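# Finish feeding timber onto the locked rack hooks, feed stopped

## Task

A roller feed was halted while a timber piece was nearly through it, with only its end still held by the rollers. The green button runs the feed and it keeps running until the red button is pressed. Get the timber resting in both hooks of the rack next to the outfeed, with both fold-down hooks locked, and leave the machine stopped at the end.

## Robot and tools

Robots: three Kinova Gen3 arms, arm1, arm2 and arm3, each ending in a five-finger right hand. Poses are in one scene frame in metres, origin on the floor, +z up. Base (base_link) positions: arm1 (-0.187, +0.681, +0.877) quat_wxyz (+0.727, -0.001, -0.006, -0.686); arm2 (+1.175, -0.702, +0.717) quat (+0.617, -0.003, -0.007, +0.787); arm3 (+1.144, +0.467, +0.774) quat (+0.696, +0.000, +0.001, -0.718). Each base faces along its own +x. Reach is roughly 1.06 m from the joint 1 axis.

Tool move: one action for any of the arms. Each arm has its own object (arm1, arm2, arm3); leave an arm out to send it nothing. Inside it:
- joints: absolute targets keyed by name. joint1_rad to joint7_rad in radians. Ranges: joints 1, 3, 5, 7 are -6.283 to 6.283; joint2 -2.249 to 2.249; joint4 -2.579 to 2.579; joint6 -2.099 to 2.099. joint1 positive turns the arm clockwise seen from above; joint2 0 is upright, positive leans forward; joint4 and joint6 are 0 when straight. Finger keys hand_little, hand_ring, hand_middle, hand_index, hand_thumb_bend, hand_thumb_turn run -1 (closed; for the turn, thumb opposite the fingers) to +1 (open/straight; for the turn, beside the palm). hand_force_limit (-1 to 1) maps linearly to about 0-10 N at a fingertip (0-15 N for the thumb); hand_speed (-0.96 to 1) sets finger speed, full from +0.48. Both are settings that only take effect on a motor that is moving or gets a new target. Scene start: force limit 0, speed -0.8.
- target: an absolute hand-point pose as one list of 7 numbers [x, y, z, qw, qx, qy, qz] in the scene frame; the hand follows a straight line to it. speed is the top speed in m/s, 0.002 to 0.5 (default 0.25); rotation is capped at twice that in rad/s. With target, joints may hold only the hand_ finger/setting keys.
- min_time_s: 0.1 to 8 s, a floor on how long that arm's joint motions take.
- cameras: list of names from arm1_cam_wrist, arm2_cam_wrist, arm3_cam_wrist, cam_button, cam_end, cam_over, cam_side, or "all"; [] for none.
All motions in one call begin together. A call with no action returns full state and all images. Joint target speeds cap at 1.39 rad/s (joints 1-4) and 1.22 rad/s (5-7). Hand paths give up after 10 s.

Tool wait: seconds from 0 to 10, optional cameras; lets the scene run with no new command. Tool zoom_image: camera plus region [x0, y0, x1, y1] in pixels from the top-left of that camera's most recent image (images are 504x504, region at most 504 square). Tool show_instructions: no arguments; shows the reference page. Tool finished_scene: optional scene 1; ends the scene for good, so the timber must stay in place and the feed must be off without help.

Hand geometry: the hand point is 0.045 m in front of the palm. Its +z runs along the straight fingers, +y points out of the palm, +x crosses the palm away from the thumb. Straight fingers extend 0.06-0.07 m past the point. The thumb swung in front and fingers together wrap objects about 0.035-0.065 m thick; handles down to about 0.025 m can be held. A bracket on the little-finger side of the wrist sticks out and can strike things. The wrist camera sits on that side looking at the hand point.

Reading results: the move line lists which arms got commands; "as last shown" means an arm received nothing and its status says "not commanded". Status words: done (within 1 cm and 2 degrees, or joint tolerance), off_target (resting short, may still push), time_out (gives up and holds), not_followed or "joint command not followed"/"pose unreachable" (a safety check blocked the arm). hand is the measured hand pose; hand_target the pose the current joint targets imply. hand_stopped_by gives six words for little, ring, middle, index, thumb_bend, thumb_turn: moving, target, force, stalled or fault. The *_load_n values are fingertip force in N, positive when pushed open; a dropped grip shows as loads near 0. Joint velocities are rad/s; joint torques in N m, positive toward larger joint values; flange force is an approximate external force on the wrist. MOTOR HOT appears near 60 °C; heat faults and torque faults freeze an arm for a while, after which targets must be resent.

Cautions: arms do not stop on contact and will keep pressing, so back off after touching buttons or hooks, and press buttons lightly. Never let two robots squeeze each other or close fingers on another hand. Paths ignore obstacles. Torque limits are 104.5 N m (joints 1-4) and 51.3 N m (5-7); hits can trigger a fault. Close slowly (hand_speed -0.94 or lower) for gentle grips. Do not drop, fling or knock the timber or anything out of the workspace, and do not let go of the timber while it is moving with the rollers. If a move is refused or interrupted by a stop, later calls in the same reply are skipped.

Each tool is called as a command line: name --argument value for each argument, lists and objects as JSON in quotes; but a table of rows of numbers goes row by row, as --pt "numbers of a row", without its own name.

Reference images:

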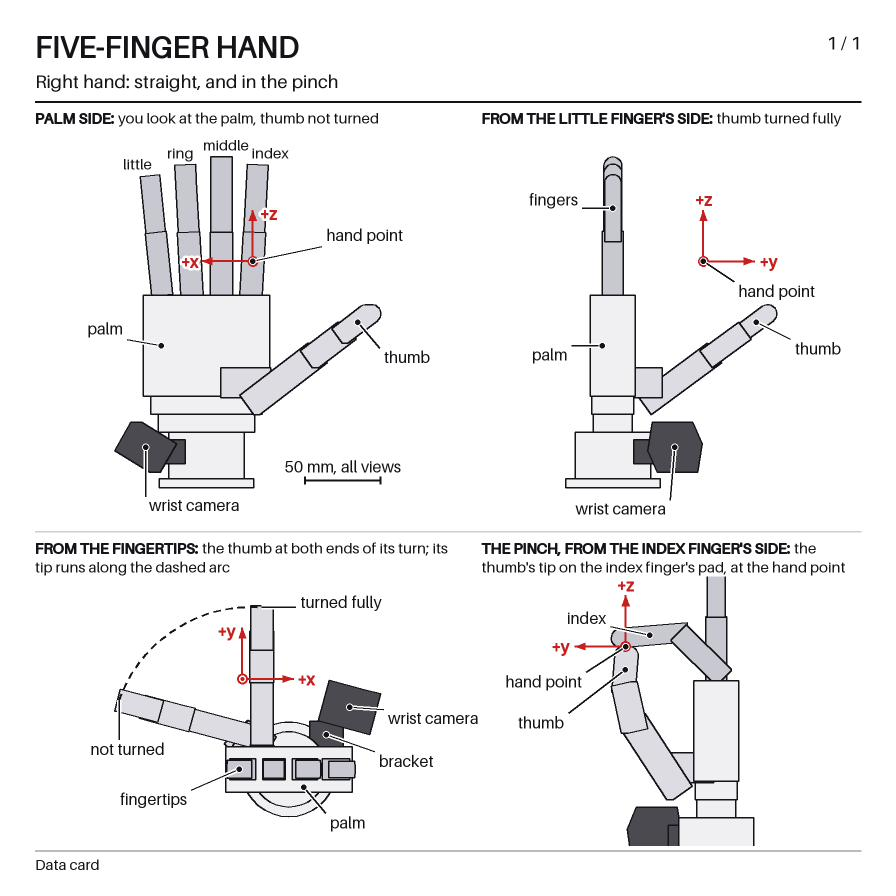

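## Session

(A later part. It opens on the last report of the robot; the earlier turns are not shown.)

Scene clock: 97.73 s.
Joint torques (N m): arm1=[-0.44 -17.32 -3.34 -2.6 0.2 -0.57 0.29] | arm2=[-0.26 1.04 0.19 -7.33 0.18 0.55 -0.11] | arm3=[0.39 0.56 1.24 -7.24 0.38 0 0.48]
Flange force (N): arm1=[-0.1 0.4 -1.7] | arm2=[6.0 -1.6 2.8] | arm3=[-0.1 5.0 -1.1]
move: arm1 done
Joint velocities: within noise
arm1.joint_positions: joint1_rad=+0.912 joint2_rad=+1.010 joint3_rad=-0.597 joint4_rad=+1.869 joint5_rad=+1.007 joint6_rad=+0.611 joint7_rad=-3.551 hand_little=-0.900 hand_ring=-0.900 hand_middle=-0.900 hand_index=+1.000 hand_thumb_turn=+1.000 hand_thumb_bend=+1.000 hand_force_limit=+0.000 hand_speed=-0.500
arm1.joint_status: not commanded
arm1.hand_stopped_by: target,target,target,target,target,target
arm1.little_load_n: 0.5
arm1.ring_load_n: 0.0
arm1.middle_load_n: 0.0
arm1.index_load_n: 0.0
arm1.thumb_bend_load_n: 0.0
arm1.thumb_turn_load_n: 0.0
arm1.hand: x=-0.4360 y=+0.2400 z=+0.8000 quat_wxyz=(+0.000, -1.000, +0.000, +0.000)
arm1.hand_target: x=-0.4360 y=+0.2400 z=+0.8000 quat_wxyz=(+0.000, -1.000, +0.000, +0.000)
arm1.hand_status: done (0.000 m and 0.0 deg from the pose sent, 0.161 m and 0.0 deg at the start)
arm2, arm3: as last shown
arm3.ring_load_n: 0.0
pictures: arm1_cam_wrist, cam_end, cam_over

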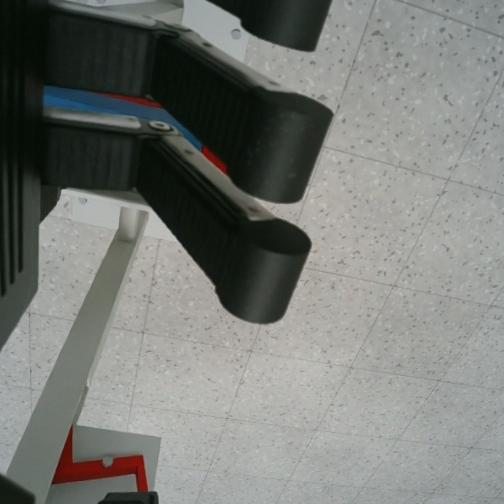

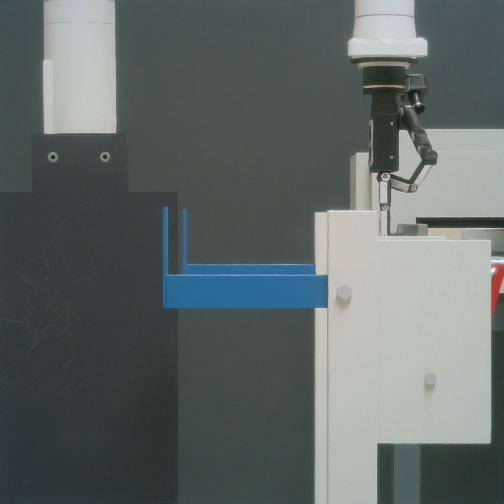

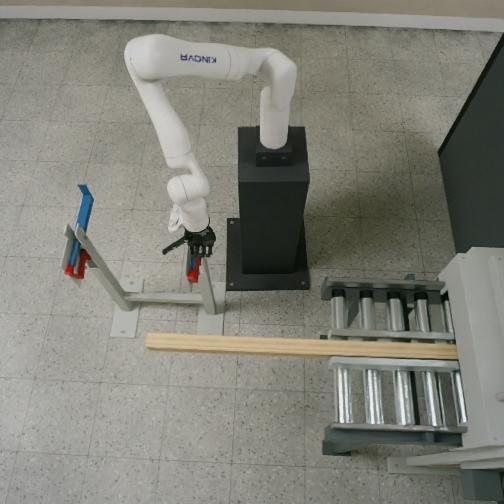

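move --arm1 '{"target": [-0.436, 0.24, 0.788, 0, 1, 0, 0], "speed": 0.03}'

move --arm1 '{"target": [-0.436, 0.24, 0.782, 0, 1, 0, 0], "speed": 0.02}'

move --arm1 '{"target": [-0.436, 0.24, 0.778, 0, 1, 0, 0], "speed": 0.02}' --cameras '["cam_over", "cam_end"]'

zoom_image --camera "cam_end" --region '[150, 180, 350, 340]'

Scene clock: 99.67 s.
Joint torques (N m): arm1=[-0.5 -17.57 -3.3 -2.4 0.22 -0.53 0.25] | arm2=[-0.29 1.02 0.2 -7.26 0.21 0.51 -0.11] | arm3=[0.37 0.63 1.28 -7.25 0.42 0.05 0.45]
Flange force (N): arm1=[-0.5 0.6 -1.6] | arm2=[5.9 -1.6 2.4] | arm3=[0.1 5.1 -0.9]
move: arm1 done
Joint velocities: within noise
arm1.joint_positions: joint1_rad=+0.899 joint2_rad=+1.033 joint3_rad=-0.576 joint4_rad=+1.865 joint5_rad=+1.031 joint6_rad=+0.589 joint7_rad=-3.571 hand_little=-0.900 hand_ring=-0.900 hand_middle=-0.900 hand_index=+1.000 hand_thumb_turn=+1.000 hand_thumb_bend=+1.000 hand_force_limit=+0.000 hand_speed=-0.500
arm1.joint_status: not commanded
arm1.hand_stopped_by: target,target,target,target,target,target
arm1.little_load_n: 0.0
arm1.ring_load_n: 0.0
arm1.middle_load_n: 0.0
arm1.index_load_n: 0.0
arm1.thumb_bend_load_n: -0.5
arm1.thumb_turn_load_n: 0.0
arm1.hand: x=-0.4360 y=+0.2400 z=+0.7880 quat_wxyz=(+0.000, -1.000, +0.000, +0.000)
arm1.hand_target: x=-0.4360 y=+0.2400 z=+0.7880 quat_wxyz=(+0.000, -1.000, +0.000, +0.000)
arm1.hand_status: done (0.000 m and 0.0 deg from the pose sent, 0.012 m and 0.0 deg at the start)
arm2, arm3: as last shown
arm3.index_load_n: 0.5
pictures: none

Scene clock: 100.63 s.
Joint torques (N m): arm1=[-0.53 -17.59 -3.22 -2.27 0.17 -0.56 0.29] | arm2=[-0.25 1.01 0.19 -7.29 0.22 0.54 -0.11] | arm3=[0.39 0.61 1.23 -7.2 0.37 0.03 0.47]
Flange force (N): arm1=[-0.5 0.7 -1.6] | arm2=[5.9 -1.6 2.6] | arm3=[-0.1 5.0 -1.2]
move: arm1 done
Joint velocities: within noise
arm1.joint_positions: joint1_rad=+0.893 joint2_rad=+1.045 joint3_rad=-0.565 joint4_rad=+1.862 joint5_rad=+1.044 joint6_rad=+0.578 joint7_rad=-3.581 hand_little=-0.900 hand_ring=-0.900 hand_middle=-0.900 hand_index=+1.000 hand_thumb_turn=+1.000 hand_thumb_bend=+1.000 hand_force_limit=+0.000 hand_speed=-0.500
arm1.joint_status: not commanded
arm1.hand_stopped_by: target,target,target,target,target,target
arm1.little_load_n: 0.0
arm1.ring_load_n: 0.5
arm1.middle_load_n: 0.0
arm1.index_load_n: 0.5
arm1.thumb_bend_load_n: -0.5
arm1.thumb_turn_load_n: 0.0
arm1.hand: x=-0.4360 y=+0.2400 z=+0.7820 quat_wxyz=(+0.000, -1.000, +0.000, +0.000)
arm1.hand_target: x=-0.4360 y=+0.2400 z=+0.7820 quat_wxyz=(+0.000, -1.000, +0.000, +0.000)
arm1.hand_status: done (0.000 m and 0.0 deg from the pose sent, 0.006 m and 0.0 deg at the start)
arm2.joint_positions: joint1_rad=+0.708 joint2_rad=-0.282 joint3_rad=-0.151 joint4_rad=+1.554 joint5_rad=+0.035 joint6_rad=+1.956 joint7_rad=-1.768 hand_little=+1.000 hand_ring=+1.000 hand_middle=+1.000 hand_index=+1.000 hand_thumb_turn=+1.000 hand_thumb_bend=+1.000 hand_force_limit=+0.000 hand_speed=-0.800
arm2.joint_status: not commanded
arm2.hand_stopped_by: target,target,target,target,target,target
arm2.little_load_n: 0.0
arm2.ring_load_n: 0.0
arm2.middle_load_n: 0.0
arm2.index_load_n: 0.0
arm2.thumb_bend_load_n: 0.0
arm2.thumb_turn_load_n: -0.5
arm2.hand: x=+1.2083 y=-0.5110 z=+1.1721 quat_wxyz=(+0.001, +0.495, -0.867, +0.057)
arm2.hand_target: x=+1.2083 y=-0.5110 z=+1.1721 quat_wxyz=(+0.001, +0.495, -0.867, +0.057)
arm2.hand_status: not commanded
arm3.joint_positions: joint1_rad=+0.362 joint2_rad=-0.482 joint3_rad=-0.168 joint4_rad=+1.635 joint5_rad=-0.061 joint6_rad=+1.896 joint7_rad=-2.109 hand_little=+1.000 hand_ring=+1.000 hand_middle=+1.000 hand_index=+1.000 hand_thumb_turn=+1.000 hand_thumb_bend=+1.000 hand_force_limit=+0.000 hand_speed=-0.800
arm3.joint_status: not commanded
arm3.hand_stopped_by: target,target,target,target,target,target
arm3.little_load_n: 0.0
arm3.ring_load_n: 0.0
arm3.middle_load_n: 0.0
arm3.index_load_n: 0.0
arm3.thumb_bend_load_n: 0.0
arm3.thumb_turn_load_n: 0.0
arm3.hand: x=+1.1452 y=+0.2838 z=+1.2405 quat_wxyz=(-0.027, -0.917, -0.396, +0.034)
arm3.hand_target: x=+1.1452 y=+0.2838 z=+1.2405 quat_wxyz=(-0.027, -0.917, -0.396, +0.034)
arm3.hand_status: not commanded
pictures: none

Scene clock: 101.60 s.
Joint torques (N m): arm1=[-0.49 -17.64 -3.15 -2.3 0.18 -0.54 0.34] | arm2=[-0.26 1.02 0.19 -7.31 0.21 0.54 -0.11] | arm3=[0.35 0.59 1.22 -7.28 0.37 0.05 0.45]
Flange force (N): arm1=[-0.1 0.5 -1.6] | arm2=[6.0 -1.6 2.7] | arm3=[-0.1 4.9 -0.8]
move: arm1 done
Joint velocities: within noise
arm1.joint_positions: joint1_rad=+0.889 joint2_rad=+1.052 joint3_rad=-0.558 joint4_rad=+1.861 joint5_rad=+1.052 joint6_rad=+0.571 joint7_rad=-3.588 hand_little=-0.900 hand_ring=-0.900 hand_middle=-0.900 hand_index=+1.000 hand_thumb_turn=+1.000 hand_thumb_bend=+1.000 hand_force_limit=+0.000 hand_speed=-0.500
arm1.joint_status: not commanded
arm1.hand_stopped_by: target,target,target,target,target,target
arm1.little_load_n: 0.0
arm1.ring_load_n: 0.0
arm1.middle_load_n: 0.0
arm1.index_load_n: 0.0
arm1.thumb_bend_load_n: 0.0
arm1.thumb_turn_load_n: 0.0
arm1.hand: x=-0.4360 y=+0.2400 z=+0.7780 quat_wxyz=(+0.000, -1.000, +0.000, +0.000)
arm1.hand_target: x=-0.4360 y=+0.2400 z=+0.7780 quat_wxyz=(+0.000, -1.000, +0.000, +0.000)
arm1.hand_status: done (0.000 m and 0.0 deg from the pose sent, 0.004 m and 0.0 deg at the start)
arm2, arm3: as last shown
arm2.thumb_turn_load_n: 0.0
arm3.thumb_bend_load_n: -0.5
pictures: cam_end, cam_over

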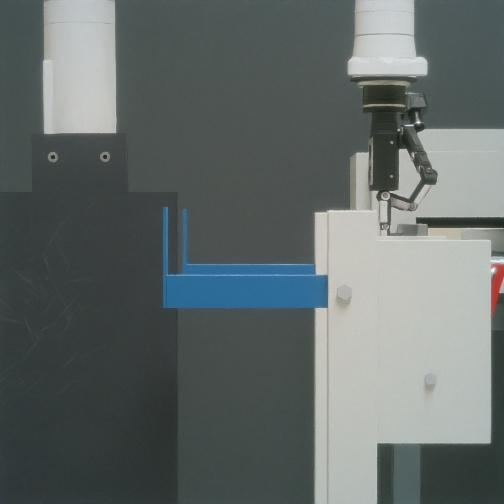

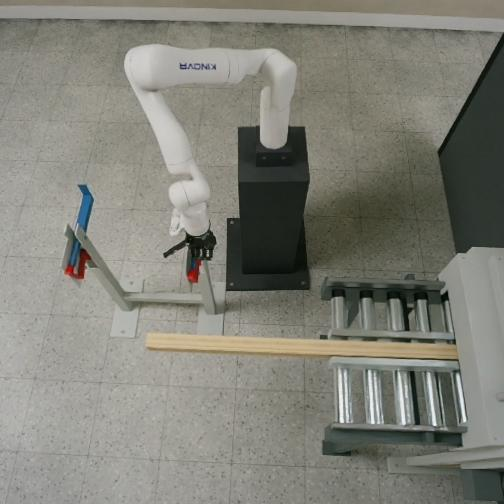

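Scaled by 2.520 from the camera's image (finer frame: 720x720).

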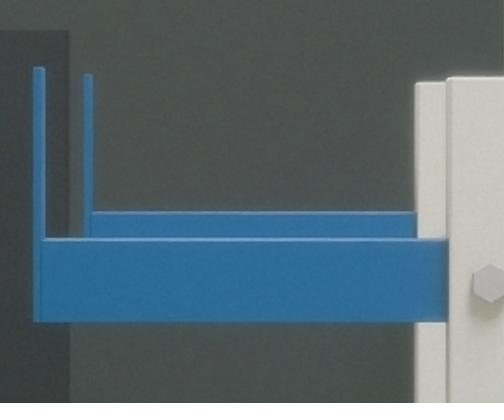

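move --arm1 '{"target": [-0.436, 0.24, 0.774, 0, 1, 0, 0], "speed": 0.02}'

move --arm1 '{"target": [-0.436, 0.24, 0.771, 0, 1, 0, 0], "speed": 0.02}' --cameras '["cam_end"]'

zoom_image --camera "cam_end" --region '[150, 180, 350, 340]'

Scene clock: 103.60 s.
Joint torques (N m): arm1=[-0.44 -17.67 -3.15 -2.23 0.24 -0.54 0.27] | arm2=[-0.25 1.04 0.2 -7.3 0.24 0.55 -0.12] | arm3=[0.36 0.59 1.25 -7.3 0.41 0.03 0.47]
Flange force (N): arm1=[-0.3 0.7 -1.7] | arm2=[6.0 -1.6 2.7] | arm3=[0.0 5.1 -0.8]
move: arm1 done
Joint velocities: within noise
arm1.joint_positions: joint1_rad=+0.885 joint2_rad=+1.060 joint3_rad=-0.551 joint4_rad=+1.859 joint5_rad=+1.060 joint6_rad=+0.564 joint7_rad=-3.594 hand_little=-0.900 hand_ring=-0.900 hand_middle=-0.900 hand_index=+1.000 hand_thumb_turn=+1.000 hand_thumb_bend=+1.000 hand_force_limit=+0.000 hand_speed=-0.500
arm1.joint_status: not commanded
arm1.hand_stopped_by: target,target,target,target,target,target
arm1.little_load_n: 0.0
arm1.ring_load_n: 0.0
arm1.middle_load_n: 0.0
arm1.index_load_n: 0.0
arm1.thumb_bend_load_n: 0.0
arm1.thumb_turn_load_n: 0.0
arm1.hand: x=-0.4360 y=+0.2400 z=+0.7740 quat_wxyz=(+0.000, -1.000, +0.000, +0.000)
arm1.hand_target: x=-0.4360 y=+0.2400 z=+0.7740 quat_wxyz=(+0.000, -1.000, +0.000, +0.000)
arm1.hand_status: done (0.000 m and 0.0 deg from the pose sent, 0.004 m and 0.0 deg at the start)
arm2, arm3: as last shown
arm3.thumb_bend_load_n: 0.0
pictures: none

Scene clock: 104.57 s.
Joint torques (N m): arm1=[-0.14 -14.72 -2.03 -1.79 0.25 -0.55 0.29] | arm2=[-0.27 1.04 0.19 -7.3 0.22 0.54 -0.13] | arm3=[0.39 0.54 1.25 -7.27 0.38 0.05 0.46]
Flange force (N): arm1=[0.5 0.6 -9.0] | arm2=[6.0 -1.6 2.6] | arm3=[-0.2 5.1 -0.9]
move: arm1 done
Joint velocities: within noise
arm1.joint_positions: joint1_rad=+0.882 joint2_rad=+1.066 joint3_rad=-0.546 joint4_rad=+1.857 joint5_rad=+1.066 joint6_rad=+0.558 joint7_rad=-3.599 hand_little=-0.900 hand_ring=-0.900 hand_middle=-0.900 hand_index=+1.000 hand_thumb_turn=+1.000 hand_thumb_bend=+1.000 hand_force_limit=+0.000 hand_speed=-0.500
arm1.joint_status: not commanded
arm1.hand_stopped_by: target,target,target,target,target,target
arm1.little_load_n: 0.5
arm1.ring_load_n: 0.0
arm1.middle_load_n: 0.0
arm1.index_load_n: 0.0
arm1.thumb_bend_load_n: -0.5
arm1.thumb_turn_load_n: 0.0
arm1.hand: x=-0.4360 y=+0.2400 z=+0.7710 quat_wxyz=(+0.000, -1.000, +0.000, +0.000)
arm1.hand_target: x=-0.4360 y=+0.2400 z=+0.7710 quat_wxyz=(+0.000, -1.000, +0.000, +0.000)
arm1.hand_status: done (0.000 m and 0.0 deg from the pose sent, 0.003 m and 0.0 deg at the start)
arm2, arm3: as last shown
arm2.middle_load_n: 0.5
arm3.thumb_turn_load_n: -0.5

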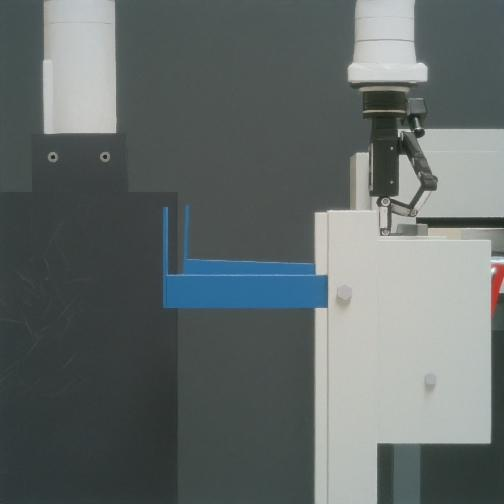

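Scaled by 2.520 from the camera's image (finer frame: 720x720).

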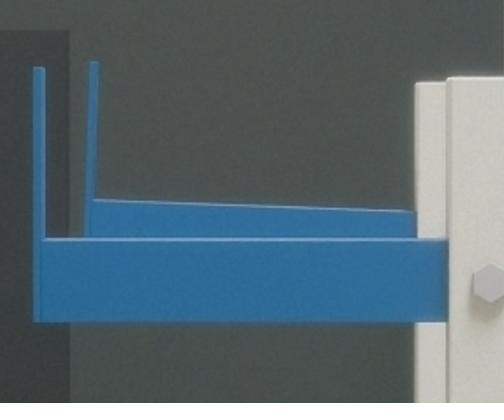

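move --arm1 '{"target": [-0.436, 0.24, 0.769, 0, 1, 0, 0], "speed": 0.02}' --cameras '["cam_end", "cam_side", "arm1_cam_wrist", "cam_over"]'

zoom_image --camera "cam_end" --region '[304, 180, 504, 340]'

zoom_image --camera "cam_over" --region '[150, 210, 240, 300]'

Scene clock: 106.13 s.
Joint torques (N m): arm1=[0.3 -0.57 1.96 -3.75 1.46 -2.82 0.53] | arm2=[-0.27 1.05 0.18 -7.32 0.19 0.55 -0.11] | arm3=[0.36 0.6 1.2 -7.24 0.4 0.02 0.46]
Flange force (N): arm1=[6.1 -7.0 -50.3] | arm2=[6.0 -1.7 2.8] | arm3=[-0.1 4.9 -1.0]
move: arm1 done
Joint velocities: within noise
arm1.joint_positions: joint1_rad=+0.880 joint2_rad=+1.070 joint3_rad=-0.542 joint4_rad=+1.856 joint5_rad=+1.070 joint6_rad=+0.555 joint7_rad=-3.603 hand_little=-0.900 hand_ring=-0.900 hand_middle=-0.900 hand_index=+1.000 hand_thumb_turn=+1.000 hand_thumb_bend=+1.000 hand_force_limit=+0.000 hand_speed=-0.500
arm1.joint_status: not commanded
arm1.hand_stopped_by: target,target,target,target,target,target
arm1.little_load_n: 0.0
arm1.ring_load_n: 0.0
arm1.middle_load_n: -0.5
arm1.index_load_n: 0.5
arm1.thumb_bend_load_n: -0.5
arm1.thumb_turn_load_n: 0.0
arm1.hand: x=-0.4360 y=+0.2400 z=+0.7690 quat_wxyz=(+0.000, -1.000, +0.000, +0.000)
arm1.hand_target: x=-0.4360 y=+0.2400 z=+0.7690 quat_wxyz=(+0.000, -1.000, +0.000, +0.000)
arm1.hand_status: done (0.000 m and 0.0 deg from the pose sent, 0.002 m and 0.0 deg at the start)
arm2, arm3: as last shown
arm2.middle_load_n: 0.0
arm3.thumb_turn_load_n: 0.0
pictures: arm1_cam_wrist, cam_end, cam_over, cam_side

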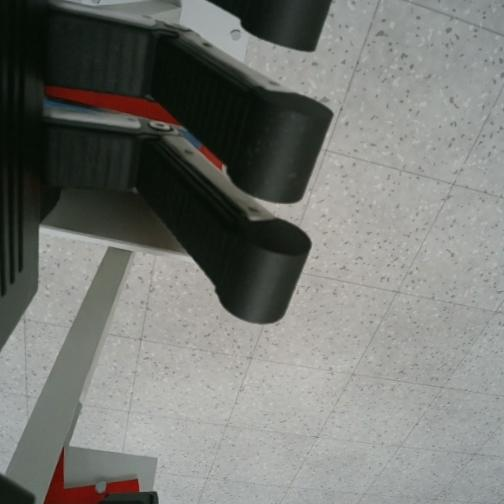

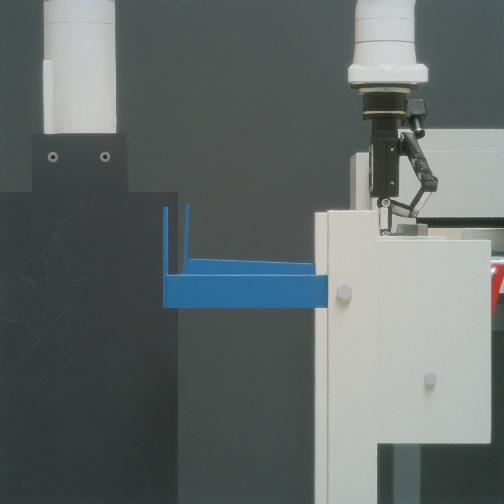

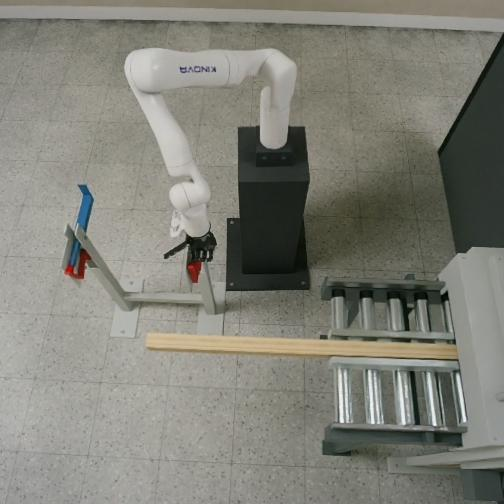

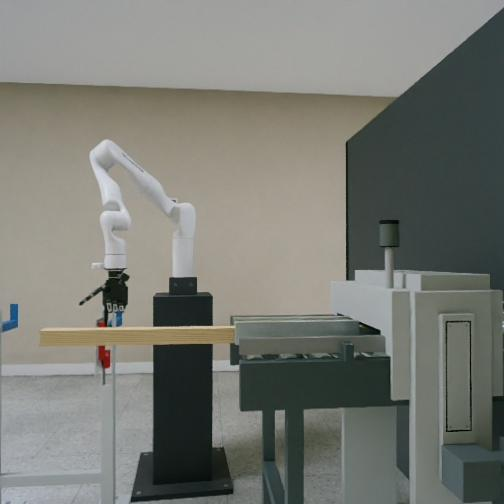

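Scaled by 2.520 from the camera's image (finer frame: 720x720).

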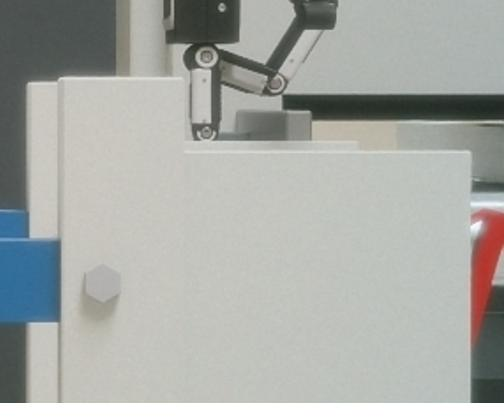

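Scaled by 5.600 from the camera's image (finer frame: 720x720).

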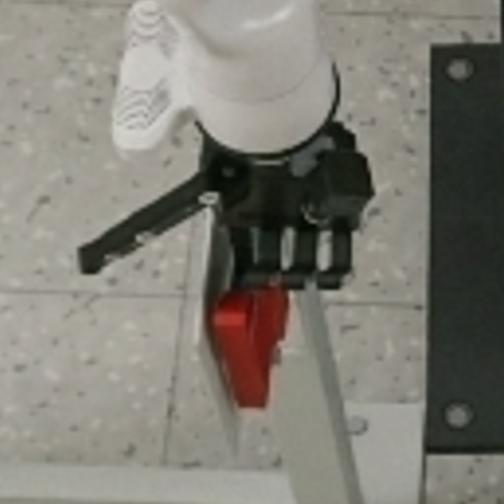

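move --arm1 '{"target": [-0.436, 0.24, 0.80, 0, 1, 0, 0], "speed": 0.05}' --cameras '["cam_end", "cam_over"]'

zoom_image --camera "cam_end" --region '[154, 180, 504, 440]'

zoom_image --camera "cam_over" --region '[150, 210, 240, 300]'

Scene clock: 108.10 s.
Joint torques (N m): arm1=[-0.49 -17.38 -3.27 -2.6 0.27 -0.55 0.31] | arm2=[-0.21 1.04 0.17 -7.33 0.21 0.56 -0.08] | arm3=[0.39 0.56 1.24 -7.23 0.37 0.01 0.49]
Flange force (N): arm1=[-0.3 0.6 -1.9] | arm2=[6.0 -1.5 2.8] | arm3=[-0.1 5.1 -1.1]
move: arm1 done
Joint velocities: within noise
arm1.joint_positions: joint1_rad=+0.911 joint2_rad=+1.010 joint3_rad=-0.596 joint4_rad=+1.869 joint5_rad=+1.006 joint6_rad=+0.610 joint7_rad=-3.551 hand_little=-0.900 hand_ring=-0.900 hand_middle=-0.900 hand_index=+1.000 hand_thumb_turn=+1.000 hand_thumb_bend=+1.000 hand_force_limit=+0.000 hand_speed=-0.500
arm1.joint_status: not commanded
arm1.hand_stopped_by: target,target,target,target,target,target
arm1.little_load_n: 0.0
arm1.ring_load_n: 0.0
arm1.middle_load_n: 0.0
arm1.index_load_n: 0.0
arm1.thumb_bend_load_n: 0.0
arm1.thumb_turn_load_n: 0.0
arm1.hand: x=-0.4360 y=+0.2400 z=+0.8000 quat_wxyz=(+0.000, -1.000, +0.000, +0.000)
arm1.hand_target: x=-0.4360 y=+0.2400 z=+0.8000 quat_wxyz=(+0.000, -1.000, +0.000, +0.000)
arm1.hand_status: done (0.000 m and 0.0 deg from the pose sent, 0.031 m and 0.0 deg at the start)
arm2, arm3: as last shown

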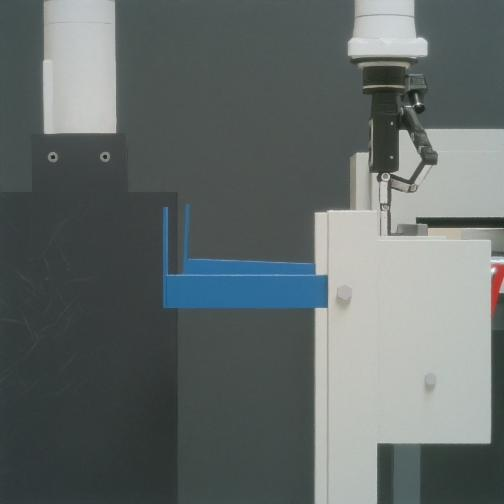

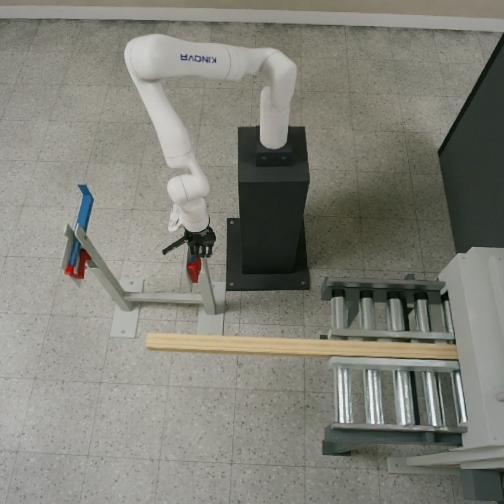

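Scaled by 1.440 from the camera's image (finer frame: 720x720).

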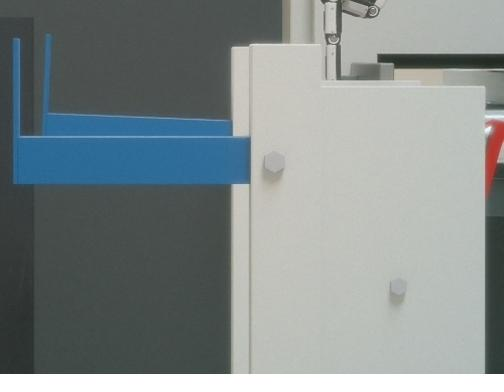

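Scaled by 5.600 from the camera's image (finer frame: 720x720).

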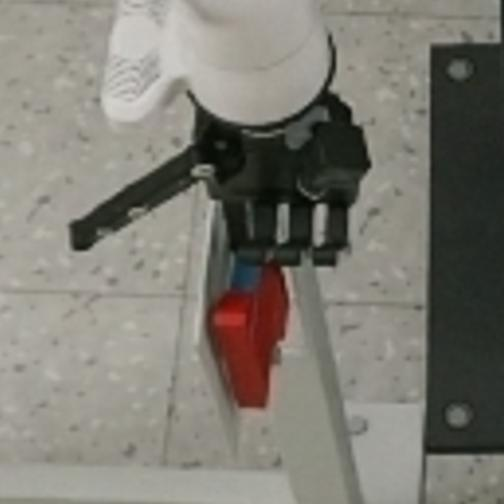

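move --arm1 '{"target": [-0.40, 0.24, 0.92, 0, 1, 0, 0], "speed": 0.2}'

move --arm1 '{"target": [-0.2175, 0.286, 0.963, 0, 0.985, 0, -0.174], "speed": 0.25, "joints": {"hand_little": 1, "hand_ring": 1, "hand_middle": 1}}' --cameras '["arm1_cam_wrist"]'

zoom_image --camera "arm1_cam_wrist" --region '[160, 90, 290, 220]'

Scene clock: 110.57 s.
Joint torques (N m): arm1=[-0.51 -15.19 -3.42 -4.33 0.18 -0.52 0.28] | arm2=[-0.25 1 0.19 -7.31 0.22 0.55 -0.13] | arm3=[0.39 0.58 1.28 -7.28 0.39 0.04 0.46]
Flange force (N): arm1=[-0.1 -0.1 -1.9] | arm2=[5.9 -1.7 2.7] | arm3=[0.0 5.1 -0.8]
move: arm1 done
Joint velocities: within noise
arm1.joint_positions: joint1_rad=+0.960 joint2_rad=+0.767 joint3_rad=-0.789 joint4_rad=+1.901 joint5_rad=+0.760 joint6_rad=+0.812 joint7_rad=-3.450 hand_little=-0.900 hand_ring=-0.900 hand_middle=-0.900 hand_index=+1.000 hand_thumb_turn=+1.000 hand_thumb_bend=+1.000 hand_force_limit=+0.000 hand_speed=-0.500
arm1.joint_status: not commanded
arm1.hand_stopped_by: target,target,target,target,target,target
arm1.little_load_n: 0.0
arm1.ring_load_n: 0.0
arm1.middle_load_n: 0.0
arm1.index_load_n: 0.0
arm1.thumb_bend_load_n: 0.0
arm1.thumb_turn_load_n: 0.0
arm1.hand: x=-0.4000 y=+0.2400 z=+0.9200 quat_wxyz=(+0.000, -1.000, +0.000, +0.000)
arm1.hand_target: x=-0.4000 y=+0.2400 z=+0.9200 quat_wxyz=(+0.000, -1.000, +0.000, +0.000)
arm1.hand_status: done (0.000 m and 0.0 deg from the pose sent, 0.125 m and 0.0 deg at the start)
arm2, arm3: as last shown
pictures: none

Scene clock: 112.43 s.
Joint torques (N m): arm1=[-0.36 -12.67 -1.76 -3.54 0.38 0.38 0.28] | arm2=[-0.24 0.98 0.17 -7.32 0.23 0.55 -0.12] | arm3=[0.4 0.61 1.25 -7.21 0.38 0 0.46]
Flange force (N): arm1=[-0.3 -0.5 -1.5] | arm2=[5.9 -1.6 2.7] | arm3=[0.0 5.0 -1.2]
move: arm1 done
Joint velocities: within noise
arm1.joint_positions: joint1_rad=+0.202 joint2_rad=+0.618 joint3_rad=-0.736 joint4_rad=+2.117 joint5_rad=+0.881 joint6_rad=+0.987 joint7_rad=-4.341 hand_little=+1.000 hand_ring=+1.000 hand_middle=+1.000 hand_index=+1.000 hand_thumb_turn=+1.000 hand_thumb_bend=+1.000 hand_force_limit=+0.000 hand_speed=-0.500
arm1.joint_status: all done
arm1.hand_stopped_by: target,target,target,target,target,target
arm1.little_load_n: 0.0
arm1.ring_load_n: 0.0
arm1.middle_load_n: 0.0
arm1.index_load_n: 0.0
arm1.thumb_bend_load_n: 0.0
arm1.thumb_turn_load_n: 0.0
arm1.hand: x=-0.2175 y=+0.2860 z=+0.9630 quat_wxyz=(+0.000, -0.985, +0.000, +0.174)
arm1.hand_target: x=-0.2175 y=+0.2860 z=+0.9630 quat_wxyz=(+0.000, -0.985, +0.000, +0.174)
arm1.hand_status: done (0.000 m and 0.0 deg from the pose sent, 0.193 m and 20.0 deg at the start)
arm2, arm3: as last shown

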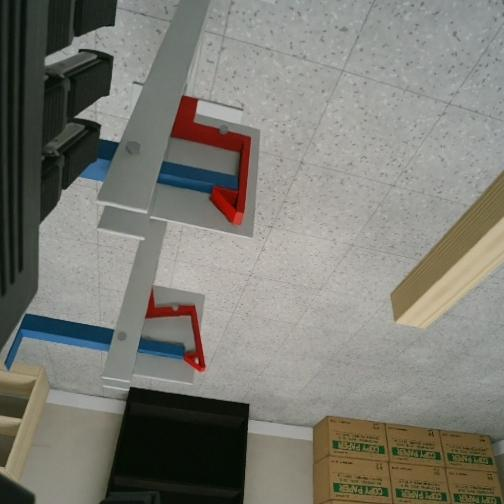

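Scaled by 3.877 from the camera's image (finer frame: 720x720).

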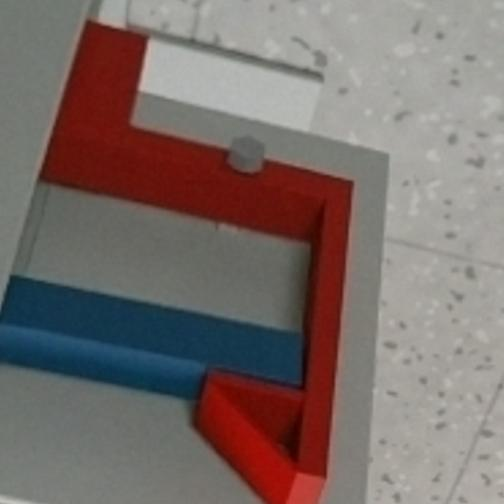

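move --arm1 '{"target": [-0.845, 0.24, 0.98, 0, 1, 0, 0], "speed": 0.3, "joints": {"hand_little": -0.9, "hand_ring": -0.9, "hand_middle": -0.9}}' --cameras '["cam_over", "cam_end", "arm1_cam_wrist"]'

zoom_image --camera "cam_over" --region '[40, 170, 140, 290]'

Scene clock: 118.43 s.
Joint torques (N m): arm1=[-0.59 -26.51 0.31 -6.51 0.22 -0.68 0.3] | arm2=[-0.26 1.01 0.19 -7.27 0.2 0.54 -0.1] | arm3=[0.37 0.63 1.31 -7.24 0.39 0.02 0.45]
Flange force (N): arm1=no reading | arm2=[5.9 -1.6 2.5] | arm3=[0.1 5.2 -1.0]
move: arm1 done
Joint velocities: arm1=[-0.001 0 0.014 -0.001 -0.014 0 0] | arm2=[within noise] | arm3=[within noise]
arm1.joint_positions: joint1_rad=+1.054 joint2_rad=+1.359 joint3_rad=-0.619 joint4_rad=+0.035 joint5_rad=+0.627 joint6_rad=+1.723 joint7_rad=-2.167 hand_little=-0.900 hand_ring=-0.900 hand_middle=-0.900 hand_index=+1.000 hand_thumb_turn=+1.000 hand_thumb_bend=+1.000 hand_force_limit=+0.000 hand_speed=-0.500
arm1.joint_status: all done
arm1.hand_stopped_by: target,target,target,target,target,target
arm1.little_load_n: 0.0
arm1.ring_load_n: 0.0
arm1.middle_load_n: 0.0
arm1.index_load_n: 0.0
arm1.thumb_bend_load_n: 0.0
arm1.thumb_turn_load_n: 0.0
arm1.hand: x=-0.8443 y=+0.2404 z=+0.9799 quat_wxyz=(-0.008, -1.000, +0.002, +0.013)
arm1.hand_target: x=-0.8444 y=+0.2404 z=+0.9799 quat_wxyz=(-0.008, -1.000, +0.002, +0.013)
arm1.hand_status: done (0.001 m and 1.8 deg from the pose sent, 0.629 m and 20.0 deg at the start; a joint's target at an end of its range on 14 of 99 steps)
arm2.joint_positions: joint1_rad=+0.708 joint2_rad=-0.282 joint3_rad=-0.151 joint4_rad=+1.554 joint5_rad=+0.035 joint6_rad=+1.956 joint7_rad=-1.768 hand_little=+1.000 hand_ring=+1.000 hand_middle=+1.000 hand_index=+1.000 hand_thumb_turn=+1.000 hand_thumb_bend=+1.000 hand_force_limit=+0.000 hand_speed=-0.800
arm2.joint_status: not commanded
arm2.hand_stopped_by: target,target,target,target,target,target
arm2.little_load_n: 0.0
arm2.ring_load_n: 0.0
arm2.middle_load_n: 0.0
arm2.index_load_n: 0.0
arm2.thumb_bend_load_n: -0.5
arm2.thumb_turn_load_n: 0.0
arm2.hand: x=+1.2083 y=-0.5110 z=+1.1721 quat_wxyz=(+0.001, +0.495, -0.867, +0.057)
arm2.hand_target: x=+1.2083 y=-0.5110 z=+1.1721 quat_wxyz=(+0.001, +0.495, -0.867, +0.057)
arm2.hand_status: not commanded
arm3.joint_positions: joint1_rad=+0.362 joint2_rad=-0.482 joint3_rad=-0.168 joint4_rad=+1.635 joint5_rad=-0.061 joint6_rad=+1.896 joint7_rad=-2.109 hand_little=+1.000 hand_ring=+1.000 hand_middle=+1.000 hand_index=+1.000 hand_thumb_turn=+1.000 hand_thumb_bend=+1.000 hand_force_limit=+0.000 hand_speed=-0.800
arm3.joint_status: not commanded
arm3.hand_stopped_by: target,target,target,target,target,target
arm3.little_load_n: 0.0
arm3.ring_load_n: 0.0
arm3.middle_load_n: 0.0
arm3.index_load_n: 0.0
arm3.thumb_bend_load_n: 0.0
arm3.thumb_turn_load_n: 0.0
arm3.hand: x=+1.1452 y=+0.2838 z=+1.2405 quat_wxyz=(-0.027, -0.917, -0.396, +0.034)
arm3.hand_target: x=+1.1452 y=+0.2838 z=+1.2405 quat_wxyz=(-0.027, -0.917, -0.396, +0.034)
arm3.hand_status: not commanded
pictures: arm1_cam_wrist, cam_end, cam_over

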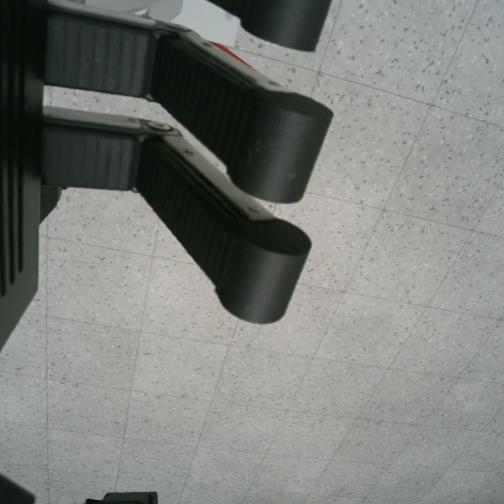

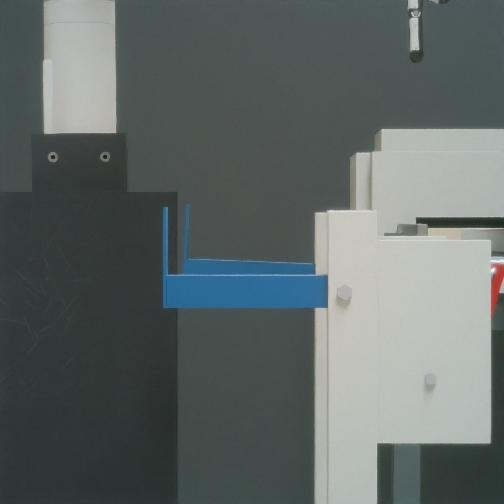

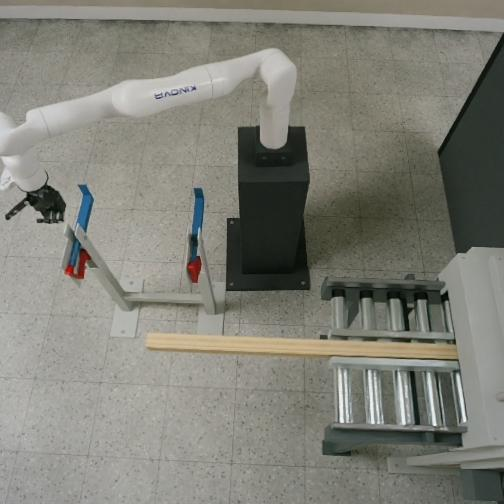

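Scaled by 4.200 from the camera's image (finer frame: 720x720).

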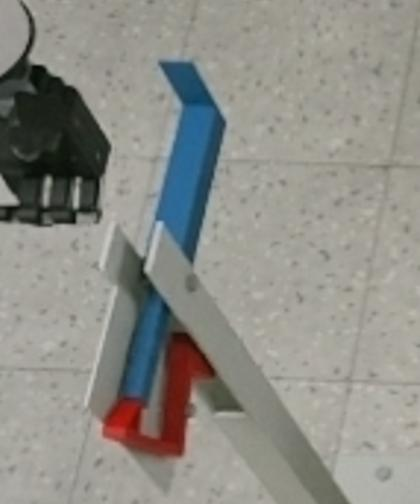

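move --arm1 '{"target": [-0.62, 0.24, 0.98, 0, 0.9659, 0, -0.2588], "speed": 0.2}' --cameras '["cam_over"]'

Scene clock: 125.27 s.
Joint torques (N m): arm1=[-0.47 -17.35 -1.38 -5.49 1.03 -0.01 0.29] | arm2=[-0.31 1.03 0.19 -7.27 0.21 0.51 -0.13] | arm3=[0.43 0.59 1.23 -7.29 0.39 0.01 0.49]
Flange force (N): arm1=[0.3 0.0 -1.1] | arm2=[5.9 -1.7 2.4] | arm3=[0.0 5.0 -0.9]
move: arm1 done
Joint velocities: within noise
arm1.joint_positions: joint1_rad=+0.864 joint2_rad=+0.713 joint3_rad=-0.449 joint4_rad=+1.803 joint5_rad=+1.196 joint6_rad=+0.825 joint7_rad=-3.573 hand_little=-0.900 hand_ring=-0.900 hand_middle=-0.900 hand_index=+1.000 hand_thumb_turn=+1.000 hand_thumb_bend=+1.000 hand_force_limit=+0.000 hand_speed=-0.500
arm1.joint_status: not commanded
arm1.hand_stopped_by: target,target,target,target,target,target
arm1.little_load_n: 0.0
arm1.ring_load_n: 0.0
arm1.middle_load_n: 0.0
arm1.index_load_n: 0.0
arm1.thumb_bend_load_n: 0.0
arm1.thumb_turn_load_n: 0.0
arm1.hand: x=-0.6200 y=+0.2400 z=+0.9800 quat_wxyz=(+0.000, -0.966, +0.000, +0.259)
arm1.hand_target: x=-0.6200 y=+0.2400 z=+0.9800 quat_wxyz=(+0.000, -0.966, +0.000, +0.259)
arm1.hand_status: done (0.000 m and 0.0 deg from the pose sent, 0.224 m and 28.5 deg at the start; pose on its path clipped on 21 of 65 steps)
arm2, arm3: as last shown
arm2.thumb_bend_load_n: 0.0

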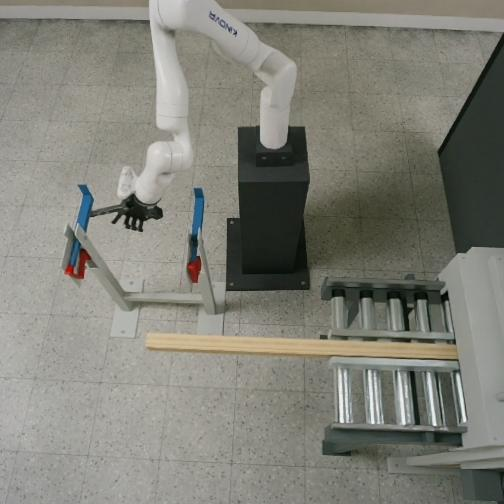

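move --arm1 '{"target": [-0.809, 0.24, 0.87, 0, 0.9659, 0, -0.2588], "speed": 0.2}' --cameras '["cam_over", "cam_end", "arm1_cam_wrist"]'

zoom_image --camera "cam_over" --region '[40, 170, 140, 290]'

zoom_image --camera "cam_end" --region '[304, 80, 504, 340]'

Scene clock: 127.80 s.
Joint torques (N m): arm1=[-0.52 -22.87 -1.5 -5.99 0.96 -0.48 0.28] | arm2=[-0.27 0.99 0.18 -7.31 0.21 0.54 -0.1] | arm3=[0.38 0.64 1.23 -7.24 0.38 -0.02 0.49]
Flange force (N): arm1=[-0.4 0.8 -0.6] | arm2=[5.9 -1.6 2.7] | arm3=[0.1 5.0 -1.1]
move: arm1 done
Joint velocities: within noise
arm1.joint_positions: joint1_rad=+1.054 joint2_rad=+1.089 joint3_rad=-0.368 joint4_rad=+1.341 joint5_rad=+1.242 joint6_rad=+0.698 joint7_rad=-3.242 hand_little=-0.900 hand_ring=-0.900 hand_middle=-0.900 hand_index=+1.000 hand_thumb_turn=+1.000 hand_thumb_bend=+1.000 hand_force_limit=+0.000 hand_speed=-0.500
arm1.joint_status: not commanded
arm1.hand_stopped_by: target,target,target,target,target,target
arm1.little_load_n: 0.0
arm1.ring_load_n: 0.0
arm1.middle_load_n: 0.0
arm1.index_load_n: 0.0
arm1.thumb_bend_load_n: -0.5
arm1.thumb_turn_load_n: 0.0
arm1.hand: x=-0.8090 y=+0.2400 z=+0.8700 quat_wxyz=(+0.000, -0.966, +0.000, +0.259)
arm1.hand_target: x=-0.8090 y=+0.2400 z=+0.8700 quat_wxyz=(+0.000, -0.966, +0.000, +0.259)
arm1.hand_status: done (0.000 m and 0.0 deg from the pose sent, 0.219 m and 0.0 deg at the start)
arm2, arm3: as last shown
pictures: arm1_cam_wrist, cam_end, cam_over

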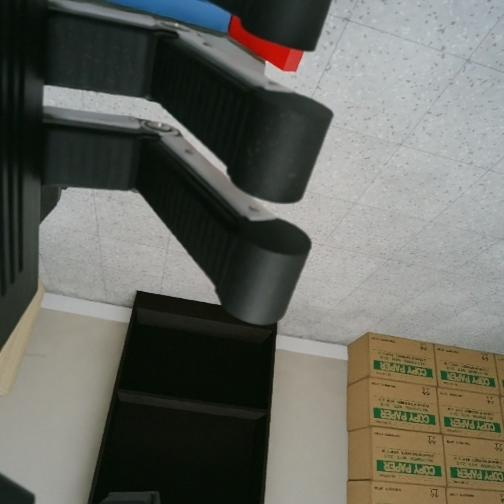

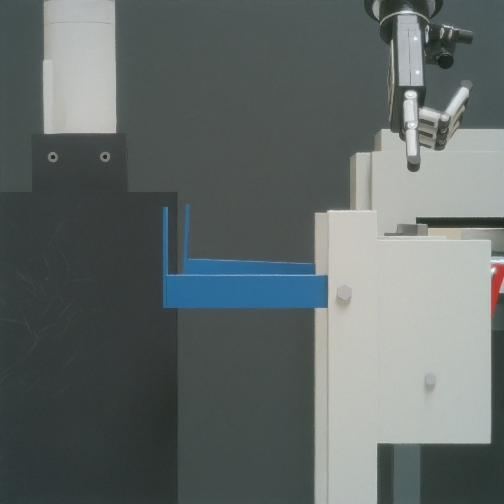

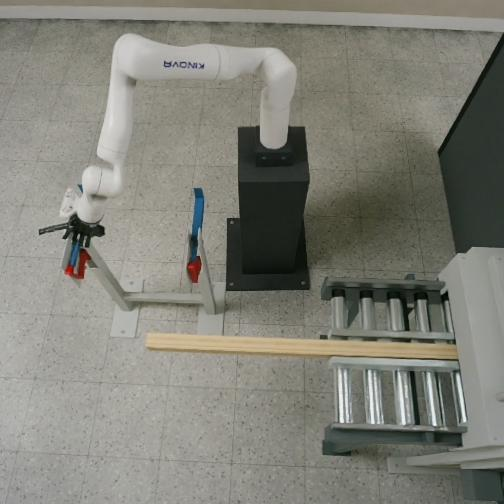

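Scaled by 4.200 from the camera's image (finer frame: 720x720).

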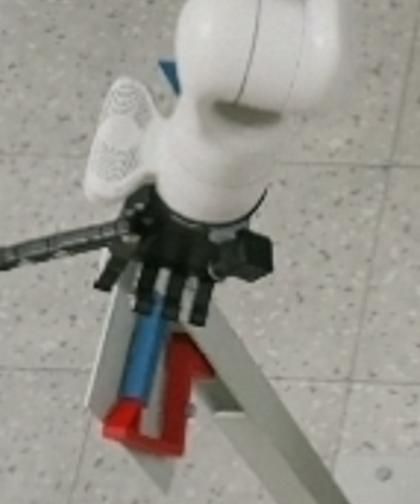

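Scaled by 1.938 from the camera's image (finer frame: 720x720).

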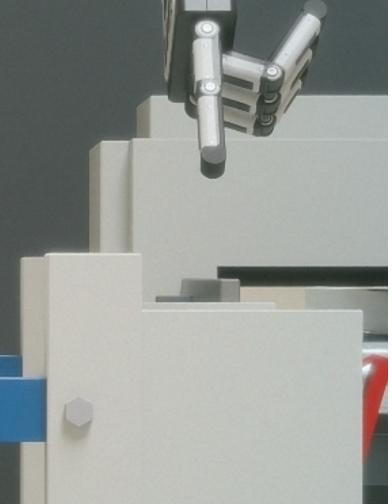

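move --arm1 '{"target": [-0.809, 0.24, 0.785, 0, 0.9659, 0, -0.2588], "speed": 0.1}' --cameras '["cam_over", "cam_end", "arm1_cam_wrist"]'

zoom_image --camera "cam_over" --region '[50, 210, 110, 280]'

zoom_image --camera "cam_end" --region '[304, 140, 504, 340]'

Scene clock: 133.17 s.
Joint torques (N m): arm1=[-0.51 -23.37 -0.97 -5.38 0.84 -0.25 0.3] | arm2=[-0.26 1 0.17 -7.31 0.2 0.55 -0.13] | arm3=[0.35 0.59 1.21 -7.21 0.4 0.04 0.46]
Flange force (N): arm1=[0.0 0.6 -0.5] | arm2=[5.9 -1.7 2.7] | arm3=[-0.1 5.0 -1.1]
move: arm1 done
Joint velocities: within noise
arm1.joint_positions: joint1_rad=+1.016 joint2_rad=+1.242 joint3_rad=-0.294 joint4_rad=+1.297 joint5_rad=+1.362 joint6_rad=+0.609 joint7_rad=-3.391 hand_little=-0.900 hand_ring=-0.900 hand_middle=-0.900 hand_index=+1.000 hand_thumb_turn=+1.000 hand_thumb_bend=+1.000 hand_force_limit=+0.000 hand_speed=-0.500
arm1.joint_status: not commanded
arm1.hand_stopped_by: target,target,target,target,target,target
arm1.little_load_n: 0.0
arm1.ring_load_n: 0.0
arm1.middle_load_n: 0.0
arm1.index_load_n: 0.0
arm1.thumb_bend_load_n: -0.5
arm1.thumb_turn_load_n: 0.0
arm1.hand: x=-0.8090 y=+0.2400 z=+0.7850 quat_wxyz=(+0.000, -0.966, +0.000, +0.259)
arm1.hand_target: x=-0.8090 y=+0.2400 z=+0.7850 quat_wxyz=(+0.000, -0.966, +0.000, +0.259)
arm1.hand_status: done (0.000 m and 0.0 deg from the pose sent, 0.085 m and 0.0 deg at the start)
arm2, arm3: as last shown
pictures: arm1_cam_wrist, cam_end, cam_over

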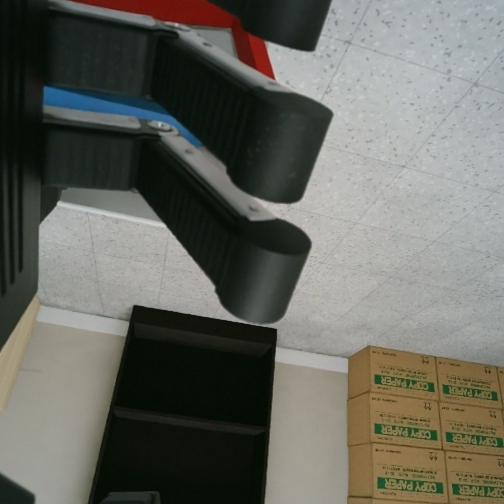

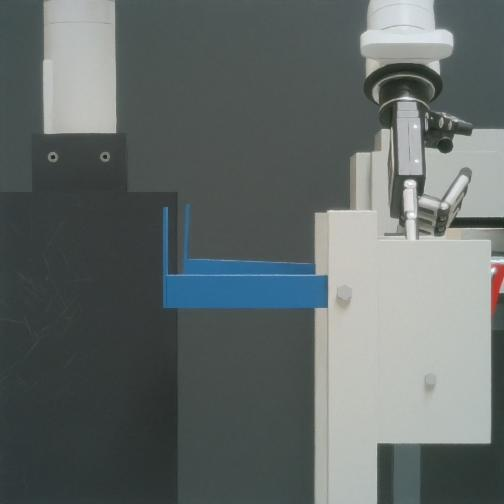

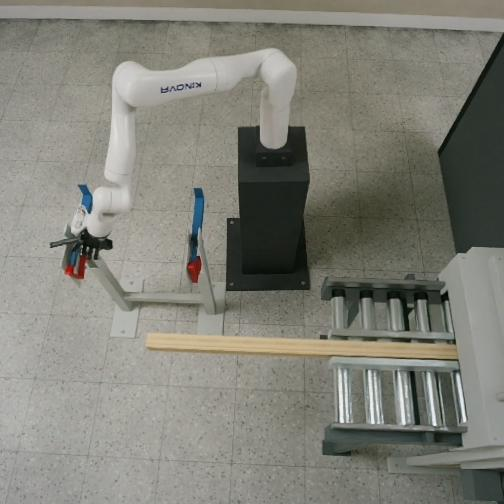

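Scaled by 7.200 from the camera's image (finer frame: 720x720).

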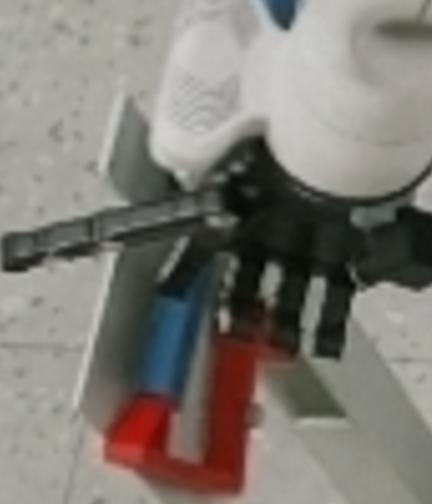

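Scaled by 2.520 from the camera's image (finer frame: 720x720).

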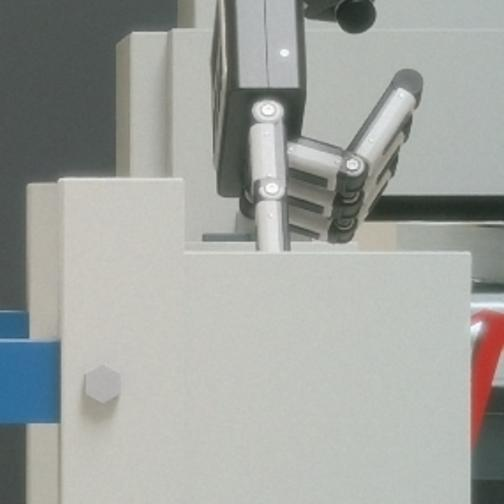

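move --arm1 '{"target": [-0.809, 0.24, 0.772, 0, 0.9659, 0, -0.2588], "speed": 0.03}'

move --arm1 '{"target": [-0.809, 0.24, 0.767, 0, 0.9659, 0, -0.2588], "speed": 0.02}' --cameras '["cam_end"]'

Scene clock: 135.57 s.
Joint torques (N m): arm1=[-0.52 -23.41 -0.98 -5.36 0.82 -0.23 0.27] | arm2=[-0.24 1.01 0.2 -7.34 0.23 0.55 -0.1] | arm3=[0.35 0.59 1.22 -7.28 0.4 0.01 0.47]
Flange force (N): arm1=[0.1 0.4 -0.7] | arm2=[6.0 -1.5 2.8] | arm3=[0.0 4.9 -0.9]
move: arm1 done
Joint velocities: within noise
arm1.joint_positions: joint1_rad=+1.010 joint2_rad=+1.267 joint3_rad=-0.284 joint4_rad=+1.285 joint5_rad=+1.378 joint6_rad=+0.598 joint7_rad=-3.411 hand_little=-0.900 hand_ring=-0.900 hand_middle=-0.900 hand_index=+1.000 hand_thumb_turn=+1.000 hand_thumb_bend=+1.000 hand_force_limit=+0.000 hand_speed=-0.500
arm1.joint_status: not commanded
arm1.hand_stopped_by: target,target,target,target,target,target
arm1.little_load_n: 0.0
arm1.ring_load_n: 0.0
arm1.middle_load_n: 0.5
arm1.index_load_n: 0.0
arm1.thumb_bend_load_n: 0.0
arm1.thumb_turn_load_n: 0.0
arm1.hand: x=-0.8090 y=+0.2400 z=+0.7720 quat_wxyz=(+0.000, -0.966, +0.000, +0.259)
arm1.hand_target: x=-0.8090 y=+0.2400 z=+0.7720 quat_wxyz=(+0.000, -0.966, +0.000, +0.259)
arm1.hand_status: done (0.000 m and 0.0 deg from the pose sent, 0.013 m and 0.0 deg at the start)
arm2, arm3: as last shown
pictures: none

Scene clock: 136.53 s.
Joint torques (N m): arm1=[-0.53 -23.52 -0.94 -5.33 0.82 -0.21 0.32] | arm2=[-0.31 1 0.21 -7.29 0.19 0.55 -0.11] | arm3=[0.43 0.58 1.22 -7.28 0.37 0 0.43]
Flange force (N): arm1=[0.3 0.3 -0.5] | arm2=[5.9 -1.5 2.6] | arm3=[-0.1 4.8 -1.0]
move: arm1 done
Joint velocities: within noise
arm1.joint_positions: joint1_rad=+1.008 joint2_rad=+1.277 joint3_rad=-0.280 joint4_rad=+1.280 joint5_rad=+1.384 joint6_rad=+0.594 joint7_rad=-3.419 hand_little=-0.900 hand_ring=-0.900 hand_middle=-0.900 hand_index=+1.000 hand_thumb_turn=+1.000 hand_thumb_bend=+1.000 hand_force_limit=+0.000 hand_speed=-0.500
arm1.joint_status: not commanded
arm1.hand_stopped_by: target,target,target,target,target,target
arm1.little_load_n: 0.0
arm1.ring_load_n: 0.0
arm1.middle_load_n: -0.5
arm1.index_load_n: 0.0
arm1.thumb_bend_load_n: 0.0
arm1.thumb_turn_load_n: 0.0
arm1.hand: x=-0.8090 y=+0.2400 z=+0.7670 quat_wxyz=(+0.000, -0.966, +0.000, +0.259)
arm1.hand_target: x=-0.8090 y=+0.2400 z=+0.7670 quat_wxyz=(+0.000, -0.966, +0.000, +0.259)
arm1.hand_status: done (0.000 m and 0.0 deg from the pose sent, 0.005 m and 0.0 deg at the start)
arm2, arm3: as last shown

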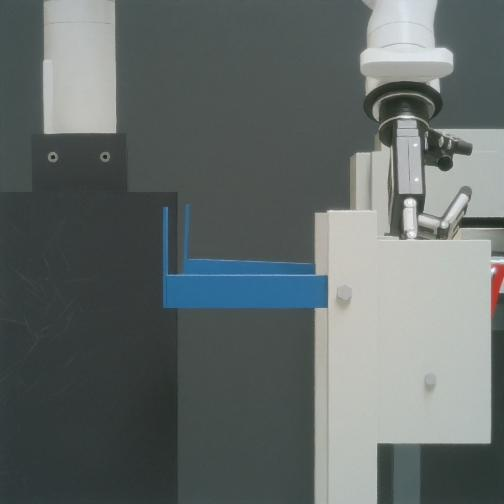

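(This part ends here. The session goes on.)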